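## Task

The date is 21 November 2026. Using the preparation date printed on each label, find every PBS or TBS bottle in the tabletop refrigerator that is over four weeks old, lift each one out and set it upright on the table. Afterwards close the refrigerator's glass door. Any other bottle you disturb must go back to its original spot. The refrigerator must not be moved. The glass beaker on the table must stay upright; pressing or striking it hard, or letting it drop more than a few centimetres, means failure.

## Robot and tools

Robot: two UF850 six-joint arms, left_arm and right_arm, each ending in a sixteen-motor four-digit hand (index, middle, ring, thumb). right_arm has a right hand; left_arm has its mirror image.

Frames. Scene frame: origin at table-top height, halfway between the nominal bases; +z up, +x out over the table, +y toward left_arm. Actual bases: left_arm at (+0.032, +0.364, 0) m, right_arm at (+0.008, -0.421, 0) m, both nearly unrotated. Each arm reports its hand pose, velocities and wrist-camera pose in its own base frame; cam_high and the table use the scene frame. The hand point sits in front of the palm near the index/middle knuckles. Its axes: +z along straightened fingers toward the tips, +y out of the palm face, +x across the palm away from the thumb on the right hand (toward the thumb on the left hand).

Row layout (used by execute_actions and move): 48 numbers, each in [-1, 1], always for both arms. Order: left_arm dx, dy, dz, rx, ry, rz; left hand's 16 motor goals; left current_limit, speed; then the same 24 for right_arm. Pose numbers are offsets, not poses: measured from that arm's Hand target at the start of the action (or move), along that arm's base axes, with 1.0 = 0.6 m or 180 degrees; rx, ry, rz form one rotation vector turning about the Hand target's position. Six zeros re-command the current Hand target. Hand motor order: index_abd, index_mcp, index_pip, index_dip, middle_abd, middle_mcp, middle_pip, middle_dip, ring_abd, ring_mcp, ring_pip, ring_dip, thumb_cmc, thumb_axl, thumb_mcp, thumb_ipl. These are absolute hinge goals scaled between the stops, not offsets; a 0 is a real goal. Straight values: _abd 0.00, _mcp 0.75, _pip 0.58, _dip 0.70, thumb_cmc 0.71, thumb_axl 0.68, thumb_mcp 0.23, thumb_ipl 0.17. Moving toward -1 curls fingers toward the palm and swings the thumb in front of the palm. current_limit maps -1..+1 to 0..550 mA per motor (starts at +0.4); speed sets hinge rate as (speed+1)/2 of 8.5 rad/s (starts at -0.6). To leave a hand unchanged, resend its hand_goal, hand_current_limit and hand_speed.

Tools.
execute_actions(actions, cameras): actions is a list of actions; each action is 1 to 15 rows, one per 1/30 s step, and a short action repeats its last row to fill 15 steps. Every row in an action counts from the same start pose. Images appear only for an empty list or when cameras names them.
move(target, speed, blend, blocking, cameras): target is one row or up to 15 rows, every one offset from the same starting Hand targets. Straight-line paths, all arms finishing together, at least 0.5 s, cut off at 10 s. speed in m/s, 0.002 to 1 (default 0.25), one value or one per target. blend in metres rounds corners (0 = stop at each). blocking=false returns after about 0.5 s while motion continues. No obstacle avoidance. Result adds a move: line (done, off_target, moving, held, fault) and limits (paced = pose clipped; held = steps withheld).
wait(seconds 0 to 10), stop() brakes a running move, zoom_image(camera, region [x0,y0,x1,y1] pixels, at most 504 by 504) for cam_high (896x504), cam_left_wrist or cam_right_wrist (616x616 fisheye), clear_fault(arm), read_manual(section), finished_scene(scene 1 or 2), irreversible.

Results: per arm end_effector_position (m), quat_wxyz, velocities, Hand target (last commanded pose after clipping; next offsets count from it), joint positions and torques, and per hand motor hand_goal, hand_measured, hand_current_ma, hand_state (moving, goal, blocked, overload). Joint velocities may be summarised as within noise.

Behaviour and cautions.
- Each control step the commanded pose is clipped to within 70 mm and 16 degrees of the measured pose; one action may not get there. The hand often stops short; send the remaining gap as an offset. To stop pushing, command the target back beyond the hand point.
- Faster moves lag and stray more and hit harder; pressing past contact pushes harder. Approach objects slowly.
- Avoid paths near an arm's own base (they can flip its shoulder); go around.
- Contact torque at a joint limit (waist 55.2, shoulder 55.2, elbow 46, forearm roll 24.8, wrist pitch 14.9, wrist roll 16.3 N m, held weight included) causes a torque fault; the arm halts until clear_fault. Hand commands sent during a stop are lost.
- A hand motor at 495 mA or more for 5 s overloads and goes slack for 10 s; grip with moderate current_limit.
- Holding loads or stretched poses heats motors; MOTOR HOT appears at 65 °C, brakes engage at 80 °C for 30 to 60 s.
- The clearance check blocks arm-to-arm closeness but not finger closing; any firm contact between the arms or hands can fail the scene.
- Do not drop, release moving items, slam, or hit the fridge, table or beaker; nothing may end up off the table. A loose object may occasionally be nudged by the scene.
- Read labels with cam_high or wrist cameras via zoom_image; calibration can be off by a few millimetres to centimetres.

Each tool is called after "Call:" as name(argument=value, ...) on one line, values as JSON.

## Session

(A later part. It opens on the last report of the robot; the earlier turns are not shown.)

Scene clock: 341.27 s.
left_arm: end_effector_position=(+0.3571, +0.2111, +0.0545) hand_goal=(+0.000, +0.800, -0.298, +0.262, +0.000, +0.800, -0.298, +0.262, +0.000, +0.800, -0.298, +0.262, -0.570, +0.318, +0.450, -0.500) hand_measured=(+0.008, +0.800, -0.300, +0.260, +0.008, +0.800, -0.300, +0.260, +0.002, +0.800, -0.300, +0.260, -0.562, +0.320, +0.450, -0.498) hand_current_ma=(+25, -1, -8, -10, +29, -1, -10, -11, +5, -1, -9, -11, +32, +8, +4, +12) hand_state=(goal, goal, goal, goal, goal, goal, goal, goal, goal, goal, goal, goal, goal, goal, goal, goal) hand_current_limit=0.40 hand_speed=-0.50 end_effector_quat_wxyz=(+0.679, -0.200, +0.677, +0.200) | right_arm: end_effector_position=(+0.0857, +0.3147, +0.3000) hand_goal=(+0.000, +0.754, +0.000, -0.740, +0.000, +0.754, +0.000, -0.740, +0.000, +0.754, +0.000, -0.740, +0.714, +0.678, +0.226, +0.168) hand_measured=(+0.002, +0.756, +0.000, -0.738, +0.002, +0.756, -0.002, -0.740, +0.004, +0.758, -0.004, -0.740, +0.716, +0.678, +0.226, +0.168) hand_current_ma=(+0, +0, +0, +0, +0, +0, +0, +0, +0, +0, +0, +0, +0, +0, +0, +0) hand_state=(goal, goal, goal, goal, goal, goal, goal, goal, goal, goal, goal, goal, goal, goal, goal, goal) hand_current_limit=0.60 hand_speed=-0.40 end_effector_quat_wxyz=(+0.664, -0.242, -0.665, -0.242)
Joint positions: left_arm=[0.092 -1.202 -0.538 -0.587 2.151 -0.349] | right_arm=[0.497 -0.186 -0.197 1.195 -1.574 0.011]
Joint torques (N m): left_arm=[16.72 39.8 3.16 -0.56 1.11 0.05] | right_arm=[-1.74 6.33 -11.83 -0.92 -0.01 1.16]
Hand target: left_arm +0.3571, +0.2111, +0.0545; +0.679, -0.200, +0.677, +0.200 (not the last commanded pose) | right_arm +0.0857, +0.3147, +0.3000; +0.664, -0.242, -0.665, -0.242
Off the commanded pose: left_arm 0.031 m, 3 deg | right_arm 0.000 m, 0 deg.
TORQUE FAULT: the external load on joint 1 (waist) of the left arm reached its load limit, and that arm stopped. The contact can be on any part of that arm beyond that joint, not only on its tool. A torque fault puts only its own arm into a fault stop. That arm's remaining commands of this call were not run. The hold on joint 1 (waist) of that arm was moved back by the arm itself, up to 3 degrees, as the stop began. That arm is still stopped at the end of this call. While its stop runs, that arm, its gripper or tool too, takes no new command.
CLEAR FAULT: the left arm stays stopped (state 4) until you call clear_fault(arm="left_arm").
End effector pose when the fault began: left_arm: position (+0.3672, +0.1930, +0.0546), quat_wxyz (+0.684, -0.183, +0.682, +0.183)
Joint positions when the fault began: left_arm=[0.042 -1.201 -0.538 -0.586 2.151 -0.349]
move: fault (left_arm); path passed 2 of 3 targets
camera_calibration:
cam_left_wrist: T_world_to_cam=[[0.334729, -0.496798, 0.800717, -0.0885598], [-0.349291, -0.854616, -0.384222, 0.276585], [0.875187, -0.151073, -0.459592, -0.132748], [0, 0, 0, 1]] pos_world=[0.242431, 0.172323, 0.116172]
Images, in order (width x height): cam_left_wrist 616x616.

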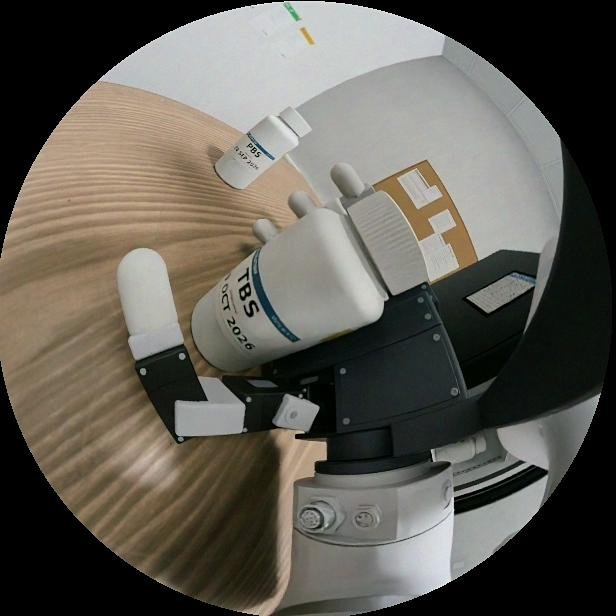

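Call:
wait(seconds=0, cameras=["all"])

Scene clock: 343.50 s.
left_arm: end_effector_position=(+0.3571, +0.2111, +0.0545) hand_goal=(+0.000, +0.800, -0.298, +0.262, +0.000, +0.800, -0.298, +0.262, +0.000, +0.800, -0.298, +0.262, -0.570, +0.318, +0.450, -0.500) hand_measured=(+0.008, +0.800, -0.300, +0.260, +0.008, +0.800, -0.300, +0.260, +0.002, +0.800, -0.300, +0.260, -0.562, +0.320, +0.450, -0.498) hand_current_ma=(+25, -1, -8, -10, +29, -1, -10, -11, +5, -1, -9, -11, +32, +8, +4, +12) hand_state=(goal, goal, goal, goal, goal, goal, goal, goal, goal, goal, goal, goal, goal, goal, goal, goal) hand_current_limit=0.40 hand_speed=-0.50 end_effector_quat_wxyz=(+0.679, -0.200, +0.677, +0.200) | right_arm: end_effector_position=(+0.0857, +0.3147, +0.3000) hand_goal=(+0.000, +0.754, +0.000, -0.740, +0.000, +0.754, +0.000, -0.740, +0.000, +0.754, +0.000, -0.740, +0.714, +0.678, +0.226, +0.168) hand_measured=(+0.002, +0.756, +0.000, -0.738, +0.002, +0.756, -0.002, -0.740, +0.004, +0.758, -0.004, -0.740, +0.716, +0.678, +0.226, +0.168) hand_current_ma=(+0, +0, +0, +0, +0, +0, +0, +0, +0, +0, +0, +0, +0, +0, +0, +0) hand_state=(goal, goal, goal, goal, goal, goal, goal, goal, goal, goal, goal, goal, goal, goal, goal, goal) hand_current_limit=0.60 hand_speed=-0.40 end_effector_quat_wxyz=(+0.664, -0.242, -0.665, -0.242)
Joint positions: left_arm=[0.092 -1.202 -0.538 -0.587 2.151 -0.349] | right_arm=[0.497 -0.186 -0.197 1.195 -1.574 0.011]
Joint torques (N m): left_arm=[15.24 40.49 2.88 -0.1 1.27 0.06] | right_arm=[-2.4 5.47 -12.55 -1.47 -0.01 1.14]
Hand target: left_arm +0.3571, +0.2111, +0.0545; +0.679, -0.200, +0.677, +0.200 (not the last commanded pose) | right_arm +0.0857, +0.3147, +0.3000; +0.664, -0.242, -0.665, -0.242
Off the commanded pose: left_arm 0.031 m, 3 deg | right_arm 0.000 m, 0 deg.
TORQUE FAULT, CONTINUED: the left arm was still stopped when this call began, by the torque fault of joint 1 (waist) that an earlier result reported. That arm is still stopped at the end of this call. While its stop runs, that arm, its gripper or tool too, takes no new command.
CLEAR FAULT: the left arm stays stopped (state 4) until you call clear_fault(arm="left_arm").
camera_calibration:
cam_left_wrist: T_world_to_cam=[[0.334729, -0.496798, 0.800717, -0.0885598], [-0.349291, -0.854616, -0.384222, 0.276585], [0.875187, -0.151073, -0.459592, -0.132748], [0, 0, 0, 1]] pos_world=[0.242431, 0.172323, 0.116172]
cam_right_wrist: T_world_to_cam=[[0.431876, 0.442121, -0.786137, 0.0909118], [0.200121, -0.896861, -0.394452, 0.333675], [-0.879451, 0.0130323, -0.47581, 0.339094], [0, 0, 0, 1]] pos_world=[0.192179, 0.254647, 0.364433]

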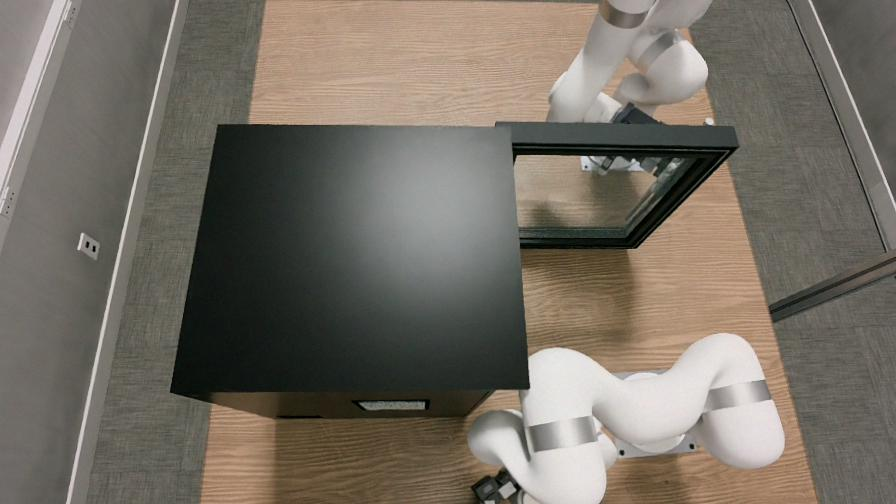

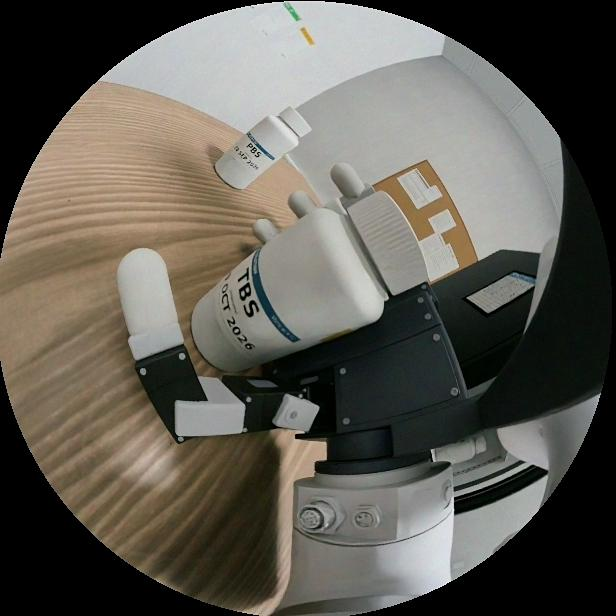

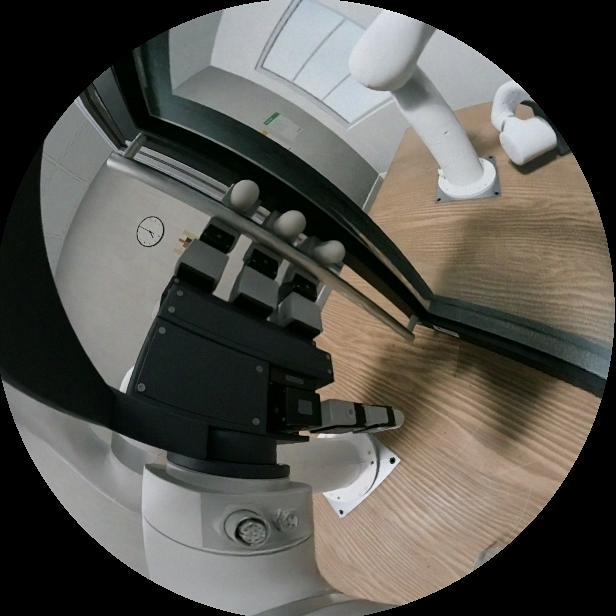

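Call:
clear_fault(arm="left_arm", cameras=["cam_left_wrist"])

Scene clock: 347.83 s.
left_arm: end_effector_position=(+0.3571, +0.2111, +0.0545) hand_goal=(+0.000, +0.800, -0.298, +0.262, +0.000, +0.800, -0.298, +0.262, +0.000, +0.800, -0.298, +0.262, -0.570, +0.318, +0.450, -0.500) hand_measured=(+0.008, +0.800, -0.300, +0.260, +0.008, +0.800, -0.300, +0.260, +0.002, +0.800, -0.300, +0.260, -0.562, +0.320, +0.450, -0.498) hand_current_ma=(+25, -1, -8, -10, +29, -1, -10, -11, +5, -1, -9, -11, +32, +8, +4, +12) hand_state=(goal, goal, goal, goal, goal, goal, goal, goal, goal, goal, goal, goal, goal, goal, goal, goal) hand_current_limit=0.40 hand_speed=-0.50 end_effector_quat_wxyz=(+0.679, -0.200, +0.677, +0.200) | right_arm: end_effector_position=(+0.0857, +0.3147, +0.3000) hand_goal=(+0.000, +0.754, +0.000, -0.740, +0.000, +0.754, +0.000, -0.740, +0.000, +0.754, +0.000, -0.740, +0.714, +0.678, +0.226, +0.168) hand_measured=(+0.002, +0.756, +0.000, -0.738, +0.002, +0.756, -0.002, -0.740, +0.004, +0.758, -0.004, -0.740, +0.716, +0.678, +0.226, +0.168) hand_current_ma=(+0, +0, +0, +0, +0, +0, +0, +0, +0, +0, +0, +0, +0, +0, +0, +0) hand_state=(goal, goal, goal, goal, goal, goal, goal, goal, goal, goal, goal, goal, goal, goal, goal, goal) hand_current_limit=0.60 hand_speed=-0.40 end_effector_quat_wxyz=(+0.664, -0.242, -0.665, -0.242)
Joint positions: left_arm=[0.092 -1.202 -0.538 -0.587 2.151 -0.349] | right_arm=[0.497 -0.186 -0.197 1.195 -1.574 0.011]
Joint torques (N m): left_arm=[16.1 40.33 3.48 -0.73 1.14 0.09] | right_arm=[-2.45 5.46 -11.99 -1.13 -0.01 1.12]
Hand target: left_arm +0.3571, +0.2111, +0.0545; +0.679, -0.200, +0.677, +0.200 (not the last commanded pose) | right_arm +0.0857, +0.3147, +0.3000; +0.664, -0.242, -0.665, -0.242
Off the commanded pose: left_arm 0.031 m, 3 deg | right_arm 0.000 m, 0 deg.
TORQUE FAULT, CONTINUED: the left arm's stop, for the torque fault of joint 1 (waist) that an earlier result reported, is over. The call counts as one of the actions that you can send in this scene. The hold on joint 1 (waist) of that arm was moved back by the arm itself, up to 3 degrees, as the stop began. That arm's target is now where it stood when the stop ended, not its last command. That arm keeps its grip as last carried out and accepts commands again: back off and push less far.
CLEAR FAULT: your call cleared the left arm's torque fault. If a joint's load stays at its limit, that arm stops again at once.
camera_calibration:
cam_left_wrist: T_world_to_cam=[[0.334729, -0.496798, 0.800717, -0.0885598], [-0.349291, -0.854616, -0.384222, 0.276585], [0.875187, -0.151073, -0.459592, -0.132748], [0, 0, 0, 1]] pos_world=[0.242431, 0.172323, 0.116172]
Images, in order (width x height): cam_left_wrist 616x616.

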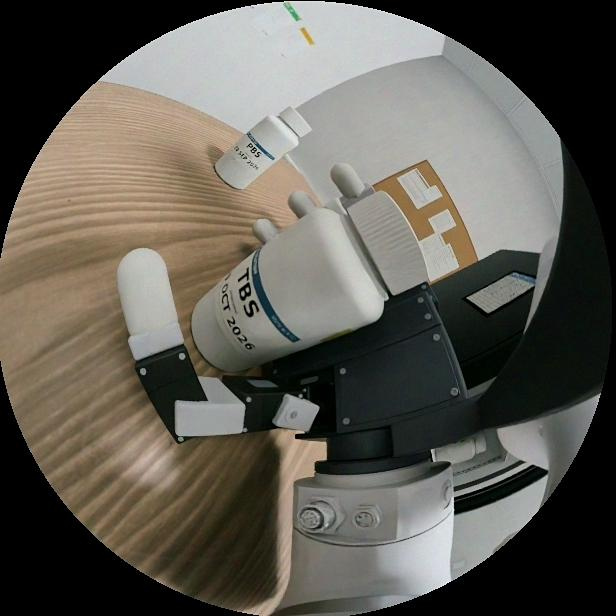

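Call:
move(target=[0,0,0.025,0,0,0, 0,0.8,-0.299,0.261,0,0.8,-0.299,0.261,0,0.8,-0.299,0.261,-0.571,0.317,0.449,-0.5,0.4,-0.5, 0,0,0,0,0,0, 0,0.754,0,-0.74, 0,0.754,0,-0.74, 0,0.754,0,-0.74, 0.714,0.678,0.226,0.168, 0.6,-0.4], speed=0.04, cameras=["cam_left_wrist"])

Scene clock: 349.10 s.
left_arm: end_effector_position=(+0.3571, +0.2111, +0.0695) hand_goal=(+0.000, +0.800, -0.298, +0.262, +0.000, +0.800, -0.298, +0.262, +0.000, +0.800, -0.298, +0.262, -0.570, +0.318, +0.450, -0.500) hand_measured=(+0.006, +0.800, -0.300, +0.260, +0.008, +0.800, -0.300, +0.260, +0.002, +0.800, -0.300, +0.260, -0.562, +0.320, +0.450, -0.498) hand_current_ma=(+25, -1, -8, -10, +29, -1, -10, -11, +5, -1, -9, -11, +33, +8, +4, +12) hand_state=(goal, goal, goal, goal, goal, goal, goal, goal, goal, goal, goal, goal, goal, goal, goal, goal) hand_current_limit=0.40 hand_speed=-0.50 end_effector_quat_wxyz=(+0.679, -0.200, +0.677, +0.200) | right_arm: end_effector_position=(+0.0857, +0.3147, +0.3000) hand_goal=(+0.000, +0.754, +0.000, -0.740, +0.000, +0.754, +0.000, -0.740, +0.000, +0.754, +0.000, -0.740, +0.714, +0.678, +0.226, +0.168) hand_measured=(+0.002, +0.756, +0.000, -0.738, +0.002, +0.756, -0.002, -0.740, +0.004, +0.758, -0.002, -0.740, +0.716, +0.678, +0.226, +0.168) hand_current_ma=(+0, +0, +0, +0, +0, +0, +0, +0, +0, +1, +0, +0, +0, +0, +0, +0) hand_state=(goal, goal, goal, goal, goal, goal, goal, goal, goal, goal, goal, goal, goal, goal, goal, goal) hand_current_limit=0.60 hand_speed=-0.40 end_effector_quat_wxyz=(+0.664, -0.242, -0.665, -0.242)
Joint positions: left_arm=[0.092 -1.153 -0.506 -0.581 2.137 -0.338] | right_arm=[0.497 -0.186 -0.197 1.195 -1.574 0.011]
Joint torques (N m): left_arm=[3.6 54.63 11.94 2.1 -0.19 1.38] | right_arm=[-2.8 6.28 -11.91 -0.91 0.03 1.11]
Hand target: left_arm +0.3571, +0.2111, +0.0695; +0.679, -0.200, +0.677, +0.200 | right_arm +0.0857, +0.3147, +0.3000; +0.664, -0.242, -0.665, -0.242
Off the commanded pose: left_arm 0.000 m, 0 deg | right_arm 0.000 m, 0 deg.
move: done
camera_calibration:
cam_left_wrist: T_world_to_cam=[[0.334731, -0.496723, 0.800763, -0.10051], [-0.349154, -0.854676, -0.384214, 0.282286], [0.875241, -0.150981, -0.459519, -0.125938], [0, 0, 0, 1]] pos_world=[0.242431, 0.172323, 0.131072]
Images, in order (width x height): cam_left_wrist 616x616.

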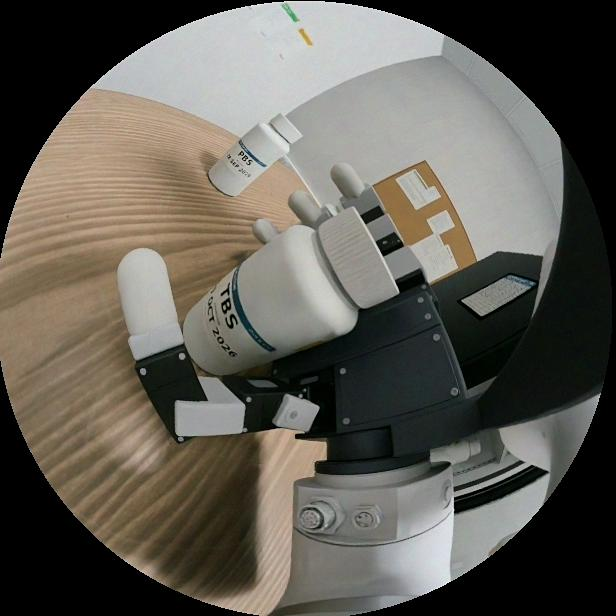

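Call:
move(target=[[0,0,0.05,0,0,0, 0,0.8,-0.299,0.261,0,0.8,-0.299,0.261,0,0.8,-0.299,0.261,-0.571,0.317,0.449,-0.5,0.4,-0.5, 0,0,0,0,0,0, 0,0.754,0,-0.74, 0,0.754,0,-0.74, 0,0.754,0,-0.74, 0.714,0.678,0.226,0.168, 0.6,-0.4],[0.009,-0.0145,0.0833,0,0,0, 0,0.8,-0.299,0.261,0,0.8,-0.299,0.261,0,0.8,-0.299,0.261,-0.571,0.317,0.449,-0.5,0.4,-0.5, 0,0,0,0,0,0, 0,0.754,0,-0.74, 0,0.754,0,-0.74, 0,0.754,0,-0.74, 0.714,0.678,0.226,0.168, 0.6,-0.4],[0.009,-0.0145,0.3842,0,0,0, 0,0.8,-0.299,0.261,0,0.8,-0.299,0.261,0,0.8,-0.299,0.261,-0.571,0.317,0.449,-0.5,0.4,-0.5, 0,0,0,0,0,0, 0,0.754,0,-0.74, 0,0.754,0,-0.74, 0,0.754,0,-0.74, 0.714,0.678,0.226,0.168, 0.6,-0.4]], speed=[0.05,0.04,0.12], blend=[0.003,0.003,0], cameras=["cam_left_wrist","cam_high"])

Scene clock: 353.43 s.
left_arm: end_effector_position=(+0.3625, +0.2024, +0.3000) hand_goal=(+0.000, +0.800, -0.298, +0.262, +0.000, +0.800, -0.298, +0.262, +0.000, +0.800, -0.298, +0.262, -0.570, +0.318, +0.450, -0.500) hand_measured=(+0.006, +0.800, -0.300, +0.260, +0.008, +0.800, -0.300, +0.260, +0.002, +0.800, -0.300, +0.260, -0.562, +0.320, +0.450, -0.498) hand_current_ma=(+25, -1, -8, -10, +29, -1, -10, -11, +5, -1, -9, -11, +33, +8, +4, +12) hand_state=(goal, goal, goal, goal, goal, goal, goal, goal, goal, goal, goal, goal, goal, goal, goal, goal) hand_current_limit=0.40 hand_speed=-0.50 end_effector_quat_wxyz=(+0.679, -0.200, +0.677, +0.200) | right_arm: end_effector_position=(+0.0857, +0.3147, +0.3000) hand_goal=(+0.000, +0.754, +0.000, -0.740, +0.000, +0.754, +0.000, -0.740, +0.000, +0.754, +0.000, -0.740, +0.714, +0.678, +0.226, +0.168) hand_measured=(+0.002, +0.758, +0.000, -0.738, +0.004, +0.758, -0.002, -0.740, +0.004, +0.760, -0.002, -0.740, +0.716, +0.678, +0.226, +0.168) hand_current_ma=(+0, +0, +0, +0, +0, +0, +0, +0, +0, +1, +0, +0, +0, +0, +0, +0) hand_state=(goal, goal, goal, goal, goal, goal, goal, goal, goal, goal, goal, goal, goal, goal, goal, goal) hand_current_limit=0.60 hand_speed=-0.40 end_effector_quat_wxyz=(+0.664, -0.242, -0.665, -0.242)
Joint positions: left_arm=[0.052 -0.184 -0.191 -0.522 1.568 0.002] | right_arm=[0.497 -0.186 -0.197 1.195 -1.574 0.011]
Joint torques (N m): left_arm=[-9.19 37.22 -1.94 -3.12 -0.29 1.19] | right_arm=[-2.51 5.96 -12.23 -0.72 0.08 1.18]
Hand target: left_arm +0.3625, +0.2024, +0.3001; +0.679, -0.200, +0.677, +0.200 | right_arm +0.0857, +0.3147, +0.3000; +0.664, -0.242, -0.665, -0.242
Off the commanded pose: left_arm 0.000 m, 0 deg | right_arm 0.000 m, 0 deg.
move: done
camera_calibration:
cam_left_wrist: T_world_to_cam=[[0.334729, -0.496798, 0.800717, -0.291266], [-0.349291, -0.854616, -0.384222, 0.365363], [0.875187, -0.151073, -0.459592, -0.0259583], [0, 0, 0, 1]] pos_world=[0.247831, 0.163623, 0.361672]
Images, in order (width x height): cam_high 896x504, cam_left_wrist 616x616.

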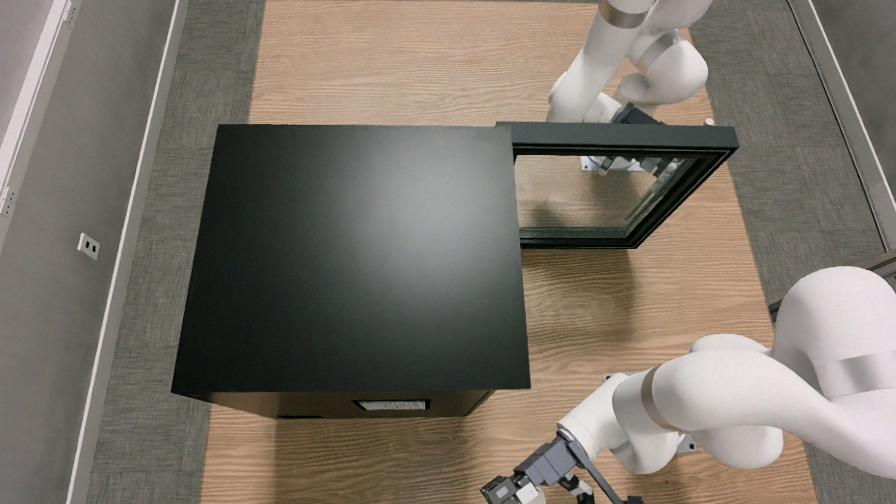

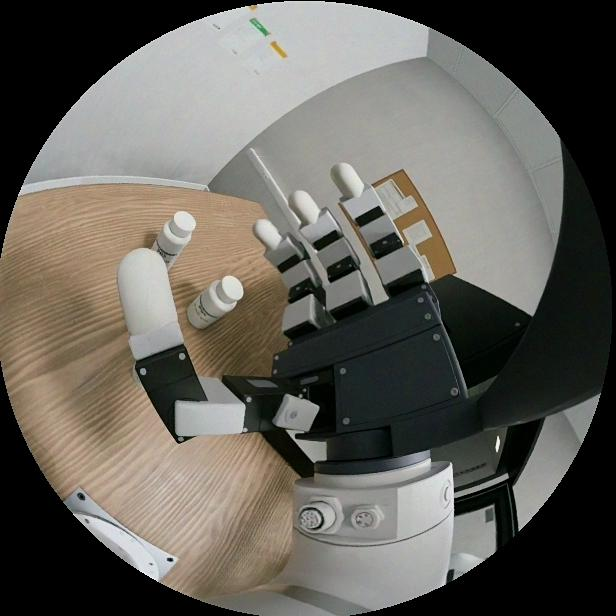

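Call:
move(target=[0,0,0.1667,0,0,-0.0161, 0,0.3,-0.8,-0.72,0,0.3,-0.8,-0.72,0,0.3,-0.8,-0.72,-0.85,0.678,-0.84,0.168,0.4,-0.3, 0,0,0,0,0,0, 0,0.754,0,-0.74, 0,0.754,0,-0.74, 0,0.754,0,-0.74, 0.714,0.678,0.226,0.168, 0.6,-0.4], speed=0.2, cameras=["cam_left_wrist"])

Scene clock: 361.10 s.
left_arm: end_effector_position=(+0.3625, +0.2024, +0.4001) hand_goal=(+0.000, +0.300, -0.800, -0.720, +0.000, +0.300, -0.800, -0.720, +0.000, +0.300, -0.800, -0.720, -0.850, +0.678, -0.840, +0.168) hand_measured=(+0.006, +0.302, -0.798, -0.718, +0.006, +0.314, -0.800, -0.716, +0.002, +0.302, -0.798, -0.718, -0.832, +0.680, -0.490, +0.182) hand_current_ma=(+19, +8, +10, +10, +24, +61, -2, +12, +5, +9, +10, +11, +76, +10, +385, +84) hand_state=(goal, goal, goal, goal, goal, goal, goal, goal, goal, goal, goal, goal, goal, goal, blocked, goal) hand_current_limit=0.40 hand_speed=-0.30 end_effector_quat_wxyz=(+0.684, -0.183, +0.682, +0.183) | right_arm: end_effector_position=(+0.0857, +0.3147, +0.3000) hand_goal=(+0.000, +0.754, +0.000, -0.740, +0.000, +0.754, +0.000, -0.740, +0.000, +0.754, +0.000, -0.740, +0.714, +0.678, +0.226, +0.168) hand_measured=(+0.002, +0.758, +0.000, -0.738, +0.004, +0.758, -0.002, -0.740, +0.004, +0.760, -0.002, -0.740, +0.716, +0.678, +0.226, +0.168) hand_current_ma=(+0, +0, +0, +0, +0, +0, +0, +0, +0, +1, +0, +0, +0, +0, +0, +0) hand_state=(goal, goal, goal, goal, goal, goal, goal, goal, goal, goal, goal, goal, goal, goal, goal, goal) hand_current_limit=0.60 hand_speed=-0.40 end_effector_quat_wxyz=(+0.664, -0.242, -0.665, -0.242)
Joint positions: left_arm=[0.087 0.277 -0.178 -0.478 1.163 0.203] | right_arm=[0.497 -0.186 -0.197 1.195 -1.574 0.011]
Joint torques (N m): left_arm=[6.91 28.66 -27.35 -1.74 -0.17 1.38] | right_arm=[-2.61 6.52 -11.86 -0.91 0.12 1.24]
Hand target: left_arm +0.3625, +0.2024, +0.4001; +0.684, -0.183, +0.682, +0.183 | right_arm +0.0857, +0.3147, +0.3000; +0.664, -0.242, -0.665, -0.242
Off the commanded pose: left_arm 0.000 m, 0 deg | right_arm 0.000 m, 0 deg.
move: done
camera_calibration:
cam_left_wrist: T_world_to_cam=[[0.309207, -0.51309, 0.800706, -0.358804], [-0.392072, -0.83586, -0.384211, 0.415486], [0.866412, -0.195134, -0.459622, 0.0320723], [0, 0, 0, 1]] pos_world=[0.246057, 0.169448, 0.461672]
Images, in order (width x height): cam_left_wrist 616x616.

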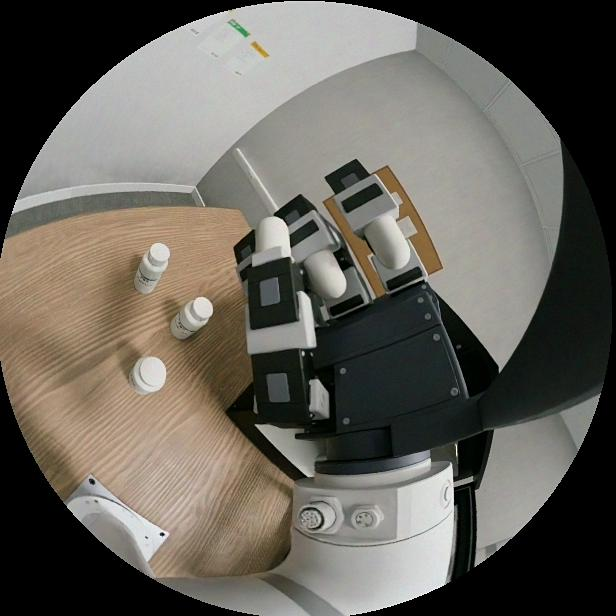

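Call:
zoom_image(camera="cam_left_wrist", region=[110, 220, 240, 410])

Scaled by 2.653 from the camera's 616x616 image, which has a finer 880x880 frame.

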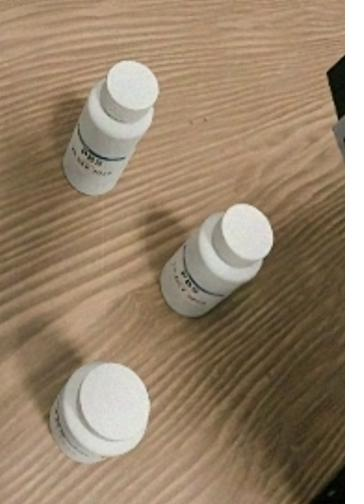

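Call:
move(target=[[-0.1075,0.2687,0,0,0,0, 0,0.3,-0.8,-0.72,0,0.3,-0.8,-0.72,0,0.3,-0.8,-0.72,-0.85,0.678,-0.45,0.168,0.4,-0.3, 0,0,0,0,0,0, 0,0.754,0,-0.74, 0,0.754,0,-0.74, 0,0.754,0,-0.74, 0.714,0.678,0.226,0.168, 0.6,-0.4],[0.0058,0.0043,-0.0668,0,0,-0.2778, 0,0.3,-0.8,-0.72,0,0.3,-0.8,-0.72,0,0.3,-0.8,-0.72,-0.85,0.678,-0.45,0.168,0.4,-0.3, 0,0,0,0,0,0, 0,0.754,0,-0.74, 0,0.754,0,-0.74, 0,0.754,0,-0.74, 0.714,0.678,0.226,0.168, 0.6,-0.4],[-0.1558,-0.3215,-0.1668,0,0,-0.5833, 0,0.3,-0.8,-0.72,0,0.3,-0.8,-0.72,0,0.3,-0.8,-0.72,-0.85,0.678,-0.45,0.168,0.4,-0.3, 0,0,0,0,0,0, 0,0.754,0,-0.74, 0,0.754,0,-0.74, 0,0.754,0,-0.74, 0.714,0.678,0.226,0.168, 0.6,-0.4],[-0.0025,-0.5465,-0.4052,0,0,-0.5833, 0,0.3,-0.8,-0.72,0,0.3,-0.8,-0.72,0,0.3,-0.8,-0.72,-0.85,0.678,-0.45,0.168,0.4,-0.3, 0,0,0,0,0,0, 0,0.754,0,-0.74, 0,0.754,0,-0.74, 0,0.754,0,-0.74, 0.714,0.678,0.226,0.168, 0.6,-0.4]], speed=[0.3,0.3,0.3,0.15], blend=[0.03,0.03,0.03,0], cameras=["cam_left_wrist","cam_high"])

Scene clock: 383.53 s.
left_arm: end_effector_position=(+0.3609, -0.1255, +0.1570) hand_goal=(+0.000, +0.300, -0.800, -0.720, +0.000, +0.300, -0.800, -0.720, +0.000, +0.300, -0.800, -0.720, -0.850, +0.678, -0.450, +0.168) hand_measured=(+0.006, +0.302, -0.798, -0.718, +0.006, +0.302, -0.800, -0.718, +0.002, +0.302, -0.798, -0.718, -0.834, +0.680, -0.452, +0.170) hand_current_ma=(+19, +7, +9, +10, +23, +7, -2, +11, +5, +7, +10, +11, +67, +10, -12, +9) hand_state=(goal, goal, goal, goal, goal, goal, goal, goal, goal, goal, goal, goal, goal, goal, goal, goal) hand_current_limit=0.40 hand_speed=-0.30 end_effector_quat_wxyz=(+0.561, +0.430, +0.560, -0.431) | right_arm: end_effector_position=(+0.0857, +0.3147, +0.3000) hand_goal=(+0.000, +0.754, +0.000, -0.740, +0.000, +0.754, +0.000, -0.740, +0.000, +0.754, +0.000, -0.740, +0.714, +0.678, +0.226, +0.168) hand_measured=(+0.002, +0.758, +0.000, -0.738, +0.004, +0.758, -0.002, -0.740, +0.004, +0.760, -0.002, -0.740, +0.716, +0.678, +0.226, +0.168) hand_current_ma=(+0, +0, +0, +0, +0, +0, +0, +0, +0, +1, +0, +0, +0, +0, +0, +0) hand_state=(goal, goal, goal, goal, goal, goal, goal, goal, goal, goal, goal, goal, goal, goal, goal, goal) hand_current_limit=0.60 hand_speed=-0.40 end_effector_quat_wxyz=(+0.664, -0.242, -0.665, -0.242)
Joint positions: left_arm=[0.285 -0.83 -0.366 1.593 1.562 0.463] | right_arm=[0.497 -0.186 -0.197 1.195 -1.574 0.011]
Joint torques (N m): left_arm=[-7.05 16.12 -9.8 -1.88 2.35 1.44] | right_arm=[-1.62 5.71 -11.85 -0.98 -0.05 1.14]
Hand target: left_arm +0.3610, -0.1255, +0.1570; +0.561, +0.430, +0.560, -0.431 | right_arm +0.0857, +0.3147, +0.3000; +0.664, -0.242, -0.665, -0.242
Off the commanded pose: left_arm 0.000 m, 0 deg | right_arm 0.000 m, 0 deg.
move: done
camera_calibration:
cam_left_wrist: T_world_to_cam=[[-0.575633, -0.16592, 0.800698, 0.0310397], [-0.70597, 0.594946, -0.384247, 0.340313], [-0.412618, -0.786454, -0.459605, 0.245126], [0, 0, 0, 1]] pos_world=[0.359261, -0.00453739, 0.218572]
Images, in order (width x height): cam_high 896x504, cam_left_wrist 616x616.

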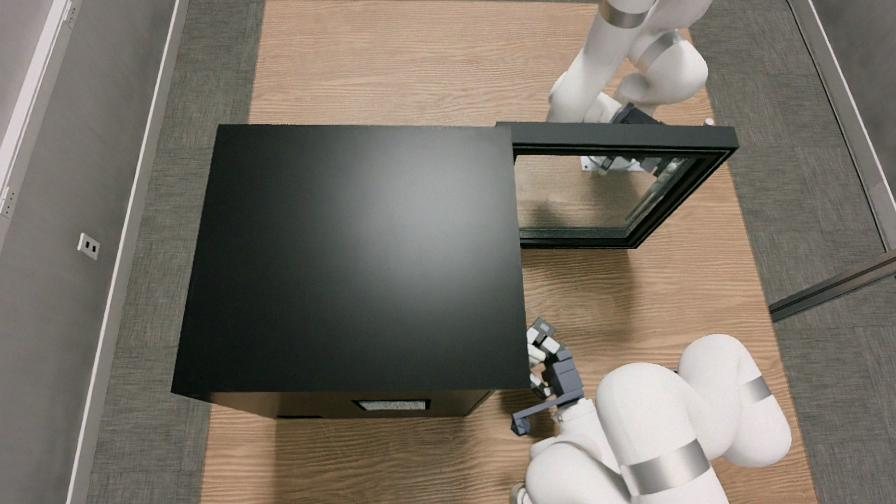

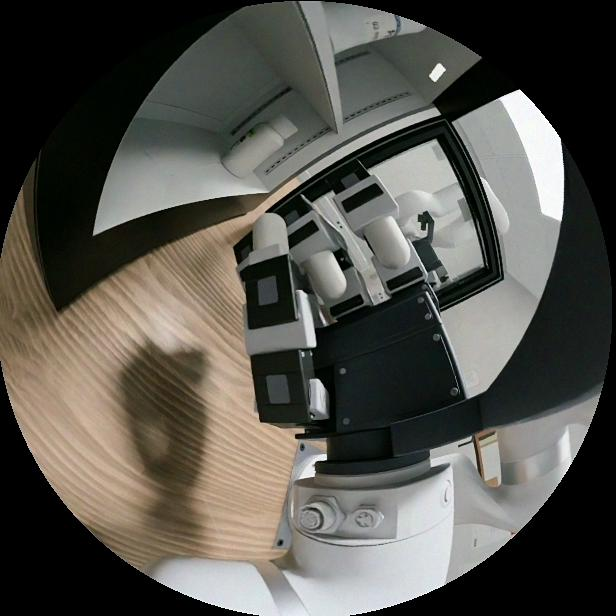

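Call:
zoom_image(camera="cam_left_wrist", region=[215, 110, 305, 190])

Call:
zoom_image(camera="cam_left_wrist", region=[230, 115, 270, 155])

Call:
zoom_image(camera="cam_left_wrist", region=[330, 0, 430, 60])

Scaled by 5.600 from the camera's 616x616 image, which has a finer 880x880 frame.

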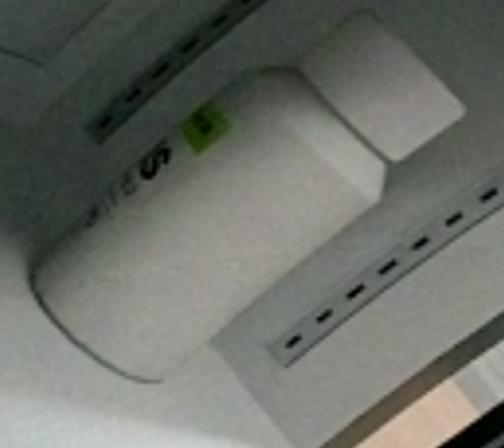

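Scaled by 12.600 from the camera's 616x616 image, which has a finer 880x880 frame.

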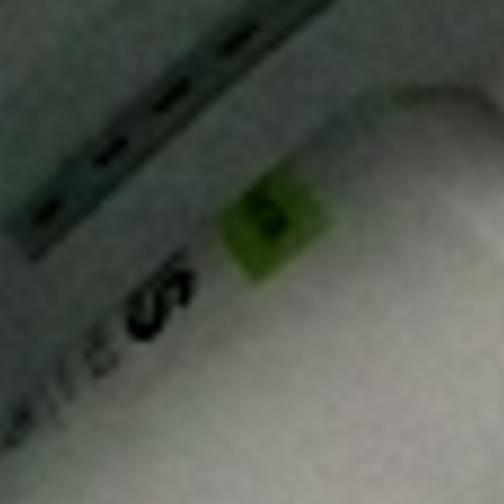

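Scaled by 5.040 from the camera's 616x616 image, which has a finer 880x880 frame.

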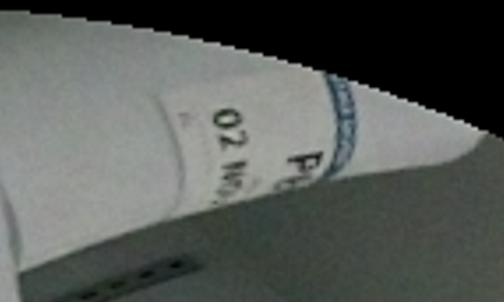

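Call:
move(target=[[0,0,0.2717,0,0,0, 0,0.3,-0.8,-0.72,0,0.3,-0.8,-0.72,0,0.3,-0.8,-0.72,-0.85,0.678,-0.45,0.168,0.4,-0.3, 0,0,0,0,0,0, 0,0.754,0,-0.74, 0,0.754,0,-0.74, 0,0.754,0,-0.74, 0.714,0.678,0.226,0.168, 0.6,-0.4],[0.0567,-0.0958,0.2717,0,0,0.0556, 0,0.3,-0.8,-0.72,0,0.3,-0.8,-0.72,0,0.3,-0.8,-0.72,-0.85,0.678,-0.45,0.168,0.4,-0.3, 0,0,0,0,0,0, 0,0.754,0,-0.74, 0,0.754,0,-0.74, 0,0.754,0,-0.74, 0.714,0.678,0.226,0.168, 0.6,-0.4],[0,-0.2475,0.2717,0,0,0.1389, 0,0.3,-0.8,-0.72,0,0.3,-0.8,-0.72,0,0.3,-0.8,-0.72,-0.85,0.678,-0.45,0.168,0.4,-0.3, 0,0,0,0,0,0, 0,0.754,0,-0.74, 0,0.754,0,-0.74, 0,0.754,0,-0.74, 0.714,0.678,0.226,0.168, 0.6,-0.4],[-0.1743,-0.3073,0.2717,-0.3348,0.4147,0.3351, 0,0.3,-0.8,-0.72,0,0.3,-0.8,-0.72,0,0.3,-0.8,-0.72,-0.85,0.678,-0.45,0.168,0.4,-0.3, 0,0,0,0,0,0, 0,0.754,0,-0.74, 0,0.754,0,-0.74, 0,0.754,0,-0.74, 0.714,0.678,0.226,0.168, 0.6,-0.4]], speed=[0.2,0.2,0.2,0.25], blend=[0.01,0.02,0.02,0], cameras=["cam_left_wrist","cam_high"])

Scene clock: 402.73 s.
left_arm: end_effector_position=(+0.2564, -0.3099, +0.3200) hand_goal=(+0.000, +0.300, -0.800, -0.720, +0.000, +0.300, -0.800, -0.720, +0.000, +0.300, -0.800, -0.720, -0.850, +0.678, -0.450, +0.168) hand_measured=(+0.002, +0.298, -0.798, -0.718, +0.004, +0.298, -0.800, -0.718, +0.002, +0.298, -0.798, -0.718, -0.844, +0.680, -0.450, +0.170) hand_current_ma=(+10, -8, +9, +10, +12, -8, -2, +11, +5, -9, +10, +11, +27, +10, +3, +9) hand_state=(goal, goal, goal, goal, goal, goal, goal, goal, goal, goal, goal, goal, goal, goal, goal, goal) hand_current_limit=0.40 hand_speed=-0.30 end_effector_quat_wxyz=(+0.383, -0.500, +0.617, -0.473) | right_arm: end_effector_position=(+0.0857, +0.3147, +0.3000) hand_goal=(+0.000, +0.754, +0.000, -0.740, +0.000, +0.754, +0.000, -0.740, +0.000, +0.754, +0.000, -0.740, +0.714, +0.678, +0.226, +0.168) hand_measured=(+0.002, +0.758, +0.000, -0.738, +0.004, +0.758, -0.002, -0.740, +0.004, +0.760, -0.002, -0.740, +0.716, +0.678, +0.226, +0.168) hand_current_ma=(+0, +0, +0, +0, +0, +0, +0, +0, +0, +1, +0, +0, +0, +0, +0, +0) hand_state=(goal, goal, goal, goal, goal, goal, goal, goal, goal, goal, goal, goal, goal, goal, goal, goal) hand_current_limit=0.60 hand_speed=-0.40 end_effector_quat_wxyz=(+0.664, -0.242, -0.665, -0.242)
Joint positions: left_arm=[-1.278 0.239 -0.314 -1.274 1.087 -1.024] | right_arm=[0.497 -0.186 -0.197 1.195 -1.574 0.011]
Joint torques (N m): left_arm=[-4.94 28.3 -27.84 -2.49 -0.31 -1.39] | right_arm=[-2.09 6.95 -11.92 -0.96 -0.01 1.13]
Hand target: left_arm +0.2564, -0.3099, +0.3200; +0.383, -0.500, +0.617, -0.473 | right_arm +0.0857, +0.3147, +0.3000; +0.664, -0.242, -0.665, -0.242
Off the commanded pose: left_arm 0.000 m, 0 deg | right_arm 0.000 m, 0 deg.
move: done
camera_calibration:
cam_left_wrist: T_world_to_cam=[[0.330878, 0.748144, 0.575152, -0.0672022], [-0.661619, -0.250678, 0.706697, -0.183726], [0.672889, -0.614362, 0.412043, -0.371919], [0, 0, 0, 1]] pos_world=[0.15094, -0.224272, 0.321737]
Images, in order (width x height): cam_high 896x504, cam_left_wrist 616x616.

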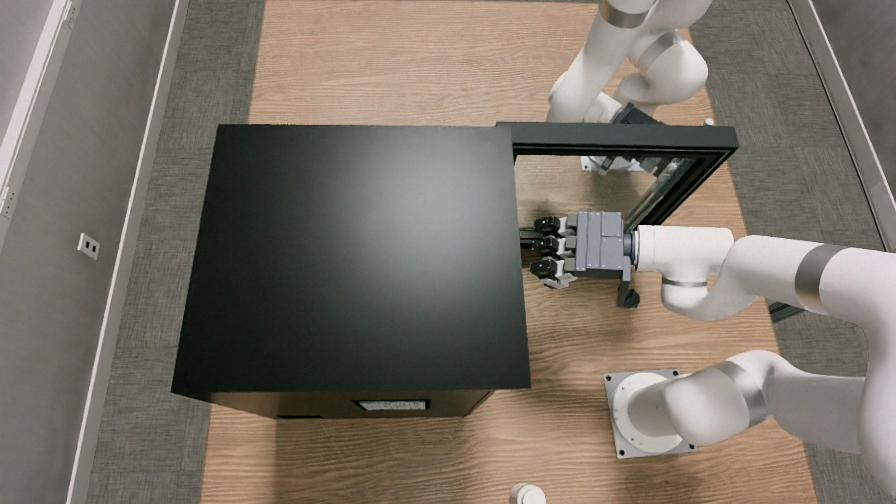

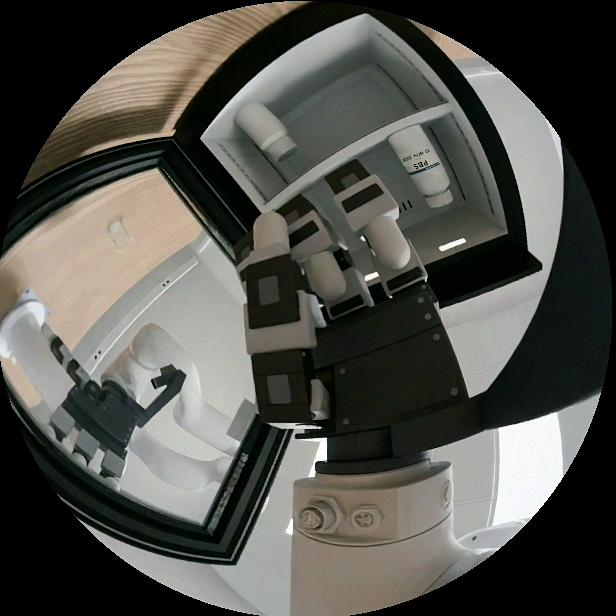

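Call:
zoom_image(camera="cam_left_wrist", region=[215, 80, 335, 200])

Scaled by 4.200 from the camera's 616x616 image, which has a finer 880x880 frame.

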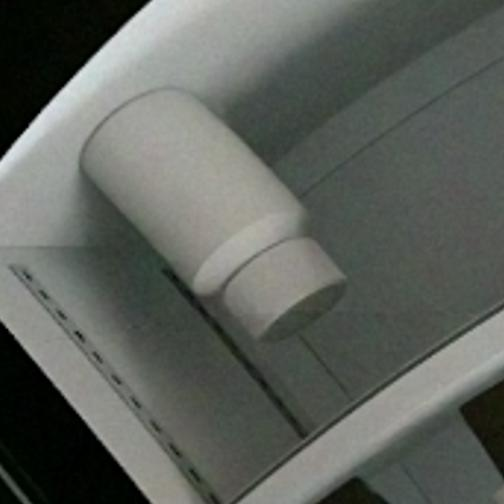

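Call:
move(target=[[0,0,-0.36,0,0,0, 0.03,0.76,0.576,0.696,0,1,1,1,-0.25,0.76,0.576,0.696,-0.85,0.678,-0.84,0.168,0.4,-0.3, 0,0,0,0,0,0, 0,0.754,0,-0.74, 0,0.754,0,-0.74, 0,0.754,0,-0.74, 0.714,0.678,0.226,0.168, 0.6,-0.4]], speed=[0.12], cameras=["cam_left_wrist"])

Scene clock: 406.20 s.
left_arm: end_effector_position=(+0.2564, -0.3099, +0.1040) hand_goal=(+0.030, +0.760, +0.576, +0.696, +0.000, +1.000, +1.000, +1.000, -0.250, +0.760, +0.576, +0.696, -0.850, +0.678, -0.840, +0.168) hand_measured=(+0.028, +0.744, +0.568, +0.692, +0.004, +0.980, +0.992, +0.996, -0.246, +0.742, +0.568, +0.692, -0.846, +0.682, -0.830, +0.172) hand_current_ma=(-10, -74, -30, -13, +12, -88, -30, -13, +12, -80, -33, -14, +17, +23, +52, +19) hand_state=(goal, goal, goal, goal, goal, goal, goal, goal, goal, goal, goal, goal, goal, goal, goal, goal) hand_current_limit=0.40 hand_speed=-0.30 end_effector_quat_wxyz=(+0.383, -0.500, +0.617, -0.473) | right_arm: end_effector_position=(+0.0857, +0.3147, +0.3000) hand_goal=(+0.000, +0.754, +0.000, -0.740, +0.000, +0.754, +0.000, -0.740, +0.000, +0.754, +0.000, -0.740, +0.714, +0.678, +0.226, +0.168) hand_measured=(+0.002, +0.758, +0.000, -0.738, +0.004, +0.758, -0.002, -0.740, +0.004, +0.760, -0.002, -0.740, +0.716, +0.678, +0.226, +0.168) hand_current_ma=(+0, +0, +0, +0, +0, +0, +0, +0, +0, +1, +0, +0, +0, +0, +0, +0) hand_state=(goal, goal, goal, goal, goal, goal, goal, goal, goal, goal, goal, goal, goal, goal, goal, goal) hand_current_limit=0.60 hand_speed=-0.40 end_effector_quat_wxyz=(+0.664, -0.242, -0.665, -0.242)
Joint positions: left_arm=[-1.278 -0.57 -0.34 -1.027 1.424 -1.775] | right_arm=[0.497 -0.186 -0.197 1.195 -1.574 0.011]
Joint torques (N m): left_arm=[7.35 13.87 -13.99 2.89 2.63 -1.45] | right_arm=[-1.82 7.17 -11.98 -0.97 0.1 1.14]
Hand target: left_arm +0.2564, -0.3099, +0.1040; +0.383, -0.500, +0.617, -0.473 | right_arm +0.0857, +0.3147, +0.3000; +0.664, -0.242, -0.665, -0.242
Off the commanded pose: left_arm 0.000 m, 0 deg | right_arm 0.000 m, 0 deg.
move: done
camera_calibration:
cam_left_wrist: T_world_to_cam=[[0.33084, 0.748254, 0.575031, 0.0570165], [-0.661484, -0.250708, 0.706812, -0.0311892], [0.673041, -0.614216, 0.412014, -0.282946], [0, 0, 0, 1]] pos_world=[0.15094, -0.224272, 0.105836]
Images, in order (width x height): cam_left_wrist 616x616.

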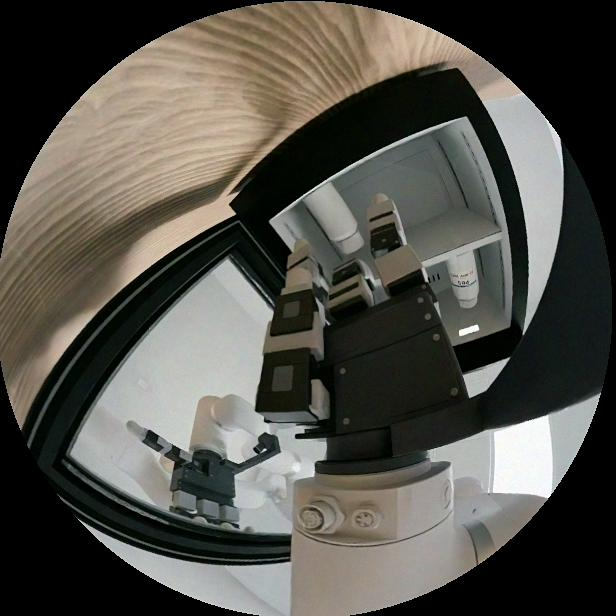

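Call:
move(target=[[0.1767,-0.0378,0,0,0,0, 0.03,0.76,0.576,0.696,0,1,1,1,-0.25,0.76,0.576,0.696,-0.85,0.678,-0.84,0.168,0.4,-0.3, 0,0,0,0,0,0, 0,0.754,0,-0.74, 0,0.754,0,-0.74, 0,0.754,0,-0.74, 0.714,0.678,0.226,0.168, 0.6,-0.4]], speed=[0.05], cameras=["cam_left_wrist"])

Call:
zoom_image(camera="cam_left_wrist", region=[260, 140, 420, 300])

Scene clock: 409.23 s.
left_arm: end_effector_position=(+0.3624, -0.3326, +0.1040) hand_goal=(+0.030, +0.760, +0.576, +0.696, +0.000, +1.000, +1.000, +1.000, -0.250, +0.760, +0.576, +0.696, -0.850, +0.678, -0.840, +0.168) hand_measured=(+0.028, +0.744, +0.568, +0.692, +0.004, +0.980, +0.992, +0.996, -0.246, +0.742, +0.568, +0.692, -0.846, +0.682, -0.830, +0.172) hand_current_ma=(-10, -74, -30, -13, +12, -88, -30, -13, +12, -80, -33, -14, +17, +22, +52, +19) hand_state=(goal, goal, goal, goal, goal, goal, goal, goal, goal, goal, goal, goal, goal, goal, goal, goal) hand_current_limit=0.40 hand_speed=-0.30 end_effector_quat_wxyz=(+0.383, -0.500, +0.617, -0.473) | right_arm: end_effector_position=(+0.0857, +0.3147, +0.3000) hand_goal=(+0.000, +0.754, +0.000, -0.740, +0.000, +0.754, +0.000, -0.740, +0.000, +0.754, +0.000, -0.740, +0.714, +0.678, +0.226, +0.168) hand_measured=(+0.002, +0.758, +0.000, -0.738, +0.004, +0.758, -0.002, -0.740, +0.004, +0.760, -0.002, -0.740, +0.716, +0.678, +0.226, +0.168) hand_current_ma=(+0, +0, +0, +0, +0, +0, +0, +0, +0, +1, +0, +0, +0, +0, +0, +0) hand_state=(goal, goal, goal, goal, goal, goal, goal, goal, goal, goal, goal, goal, goal, goal, goal, goal) hand_current_limit=0.60 hand_speed=-0.40 end_effector_quat_wxyz=(+0.664, -0.242, -0.665, -0.242)
Joint positions: left_arm=[-0.982 -0.612 -0.5 -0.755 1.389 -1.65] | right_arm=[0.497 -0.186 -0.197 1.195 -1.574 0.011]
Joint torques (N m): left_arm=[8.36 18.58 -17 2.57 -0.09 1.15] | right_arm=[-1.85 6.96 -11.79 -1.15 -0.01 1.13]
Hand target: left_arm +0.3624, -0.3326, +0.1040; +0.383, -0.500, +0.617, -0.473 | right_arm +0.0857, +0.3147, +0.3000; +0.664, -0.242, -0.665, -0.242
Off the commanded pose: left_arm 0.000 m, 0 deg | right_arm 0.000 m, 0 deg.
move: done
camera_calibration:
cam_left_wrist: T_world_to_cam=[[0.330802, 0.748239, 0.575072, 0.0389917], [-0.661504, -0.250751, 0.706779, 0.0333058], [0.67304, -0.614216, 0.412014, -0.36819], [0, 0, 0, 1]] pos_world=[0.25694, -0.246972, 0.105736]
Images, in order (width x height): cam_left_wrist 616x616.

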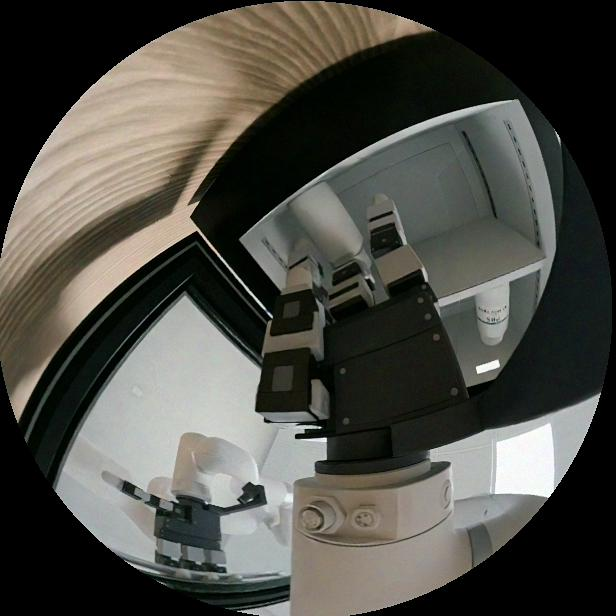

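Scaled by 3.150 from the camera's 616x616 image, which has a finer 880x880 frame.

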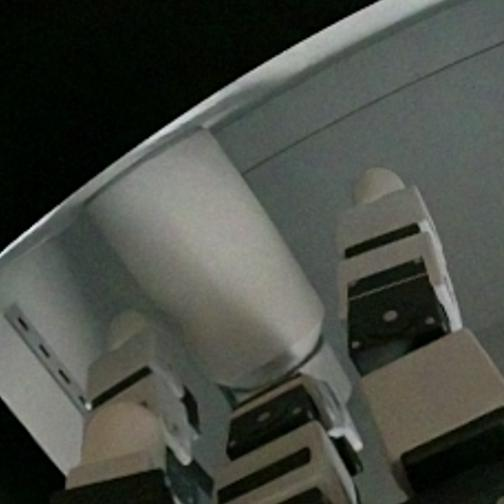

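Call:
move(target=[[0.0067,0.0407,0,0,0,-0.0556, 0.03,0.76,0.576,0.696,0,1,1,1,-0.25,0.76,0.576,0.696,-0.85,0.678,-0.84,0.168,0.4,-0.3, 0,0,0,0,0,0, 0,0.754,0,-0.74, 0,0.754,0,-0.74, 0,0.754,0,-0.74, 0.714,0.678,0.226,0.168, 0.6,-0.4],[0.0208,0.0837,0,0,0,-0.1167, 0.03,0.76,0.576,0.696,0,1,1,1,-0.25,0.76,0.576,0.696,-0.85,0.678,-0.84,0.168,0.4,-0.3, 0,0,0,0,0,0, 0,0.754,0,-0.74, 0,0.754,0,-0.74, 0,0.754,0,-0.74, 0.714,0.678,0.226,0.168, 0.6,-0.4]], speed=[0.06,0.06], blend=[0.005,0], cameras=["cam_left_wrist"])

Call:
zoom_image(camera="cam_left_wrist", region=[260, 140, 420, 300])

Scene clock: 414.60 s.
left_arm: end_effector_position=(+0.3749, -0.2823, +0.1040) hand_goal=(+0.030, +0.760, +0.576, +0.696, +0.000, +1.000, +1.000, +1.000, -0.250, +0.760, +0.576, +0.696, -0.850, +0.678, -0.840, +0.168) hand_measured=(+0.028, +0.744, +0.568, +0.692, +0.004, +0.980, +0.992, +0.996, -0.246, +0.742, +0.568, +0.692, -0.846, +0.682, -0.830, +0.172) hand_current_ma=(-10, -74, -30, -13, +12, -88, -30, -13, +12, -80, -33, -14, +17, +22, +52, +19) hand_state=(goal, goal, goal, goal, goal, goal, goal, goal, goal, goal, goal, goal, goal, goal, goal, goal) hand_current_limit=0.40 hand_speed=-0.30 end_effector_quat_wxyz=(+0.290, -0.379, +0.697, -0.535) | right_arm: end_effector_position=(+0.0857, +0.3147, +0.3000) hand_goal=(+0.000, +0.754, +0.000, -0.740, +0.000, +0.754, +0.000, -0.740, +0.000, +0.754, +0.000, -0.740, +0.714, +0.678, +0.226, +0.168) hand_measured=(+0.002, +0.758, +0.000, -0.738, +0.004, +0.758, -0.002, -0.740, +0.004, +0.760, -0.002, -0.740, +0.716, +0.678, +0.226, +0.168) hand_current_ma=(+0, +0, +0, +0, +0, +0, +0, +0, +0, +1, +0, +0, +0, +0, +0, +0) hand_state=(goal, goal, goal, goal, goal, goal, goal, goal, goal, goal, goal, goal, goal, goal, goal, goal) hand_current_limit=0.60 hand_speed=-0.40 end_effector_quat_wxyz=(+0.664, -0.242, -0.665, -0.242)
Joint positions: left_arm=[-0.612 -0.58 -0.384 -0.035 1.504 -1.578] | right_arm=[0.497 -0.186 -0.197 1.195 -1.574 0.011]
Joint torques (N m): left_arm=[7.97 49.52 2.05 2.75 2.4 1.21] | right_arm=[-1.62 6.97 -11.83 -0.88 -0.02 1.13]
Hand target: left_arm +0.3749, -0.2823, +0.1040; +0.290, -0.379, +0.697, -0.535 | right_arm +0.0857, +0.3147, +0.3000; +0.664, -0.242, -0.665, -0.242
Off the commanded pose: left_arm 0.000 m, 0 deg | right_arm 0.000 m, 0 deg.
move: done
camera_calibration:
cam_left_wrist: T_world_to_cam=[[0.577041, 0.579925, 0.575075, -0.142563], [-0.707434, 0.00305441, 0.706773, 0.143069], [0.408119, -0.814664, 0.412021, -0.303066], [0, 0, 0, 1]] pos_world=[0.307163, -0.164658, 0.105737]
Images, in order (width x height): cam_left_wrist 616x616.

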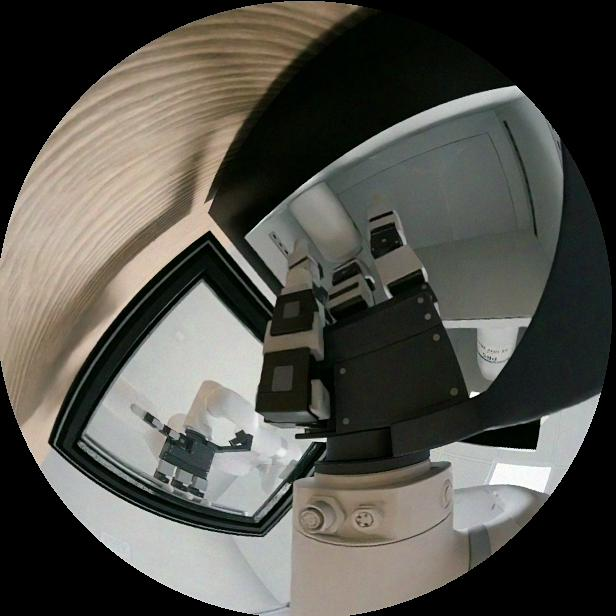

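Scaled by 3.150 from the camera's 616x616 image, which has a finer 880x880 frame.

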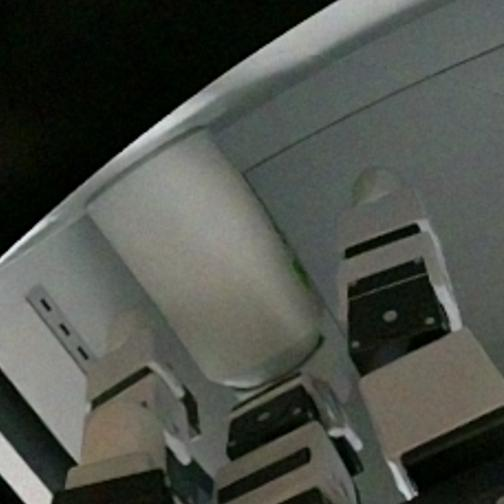

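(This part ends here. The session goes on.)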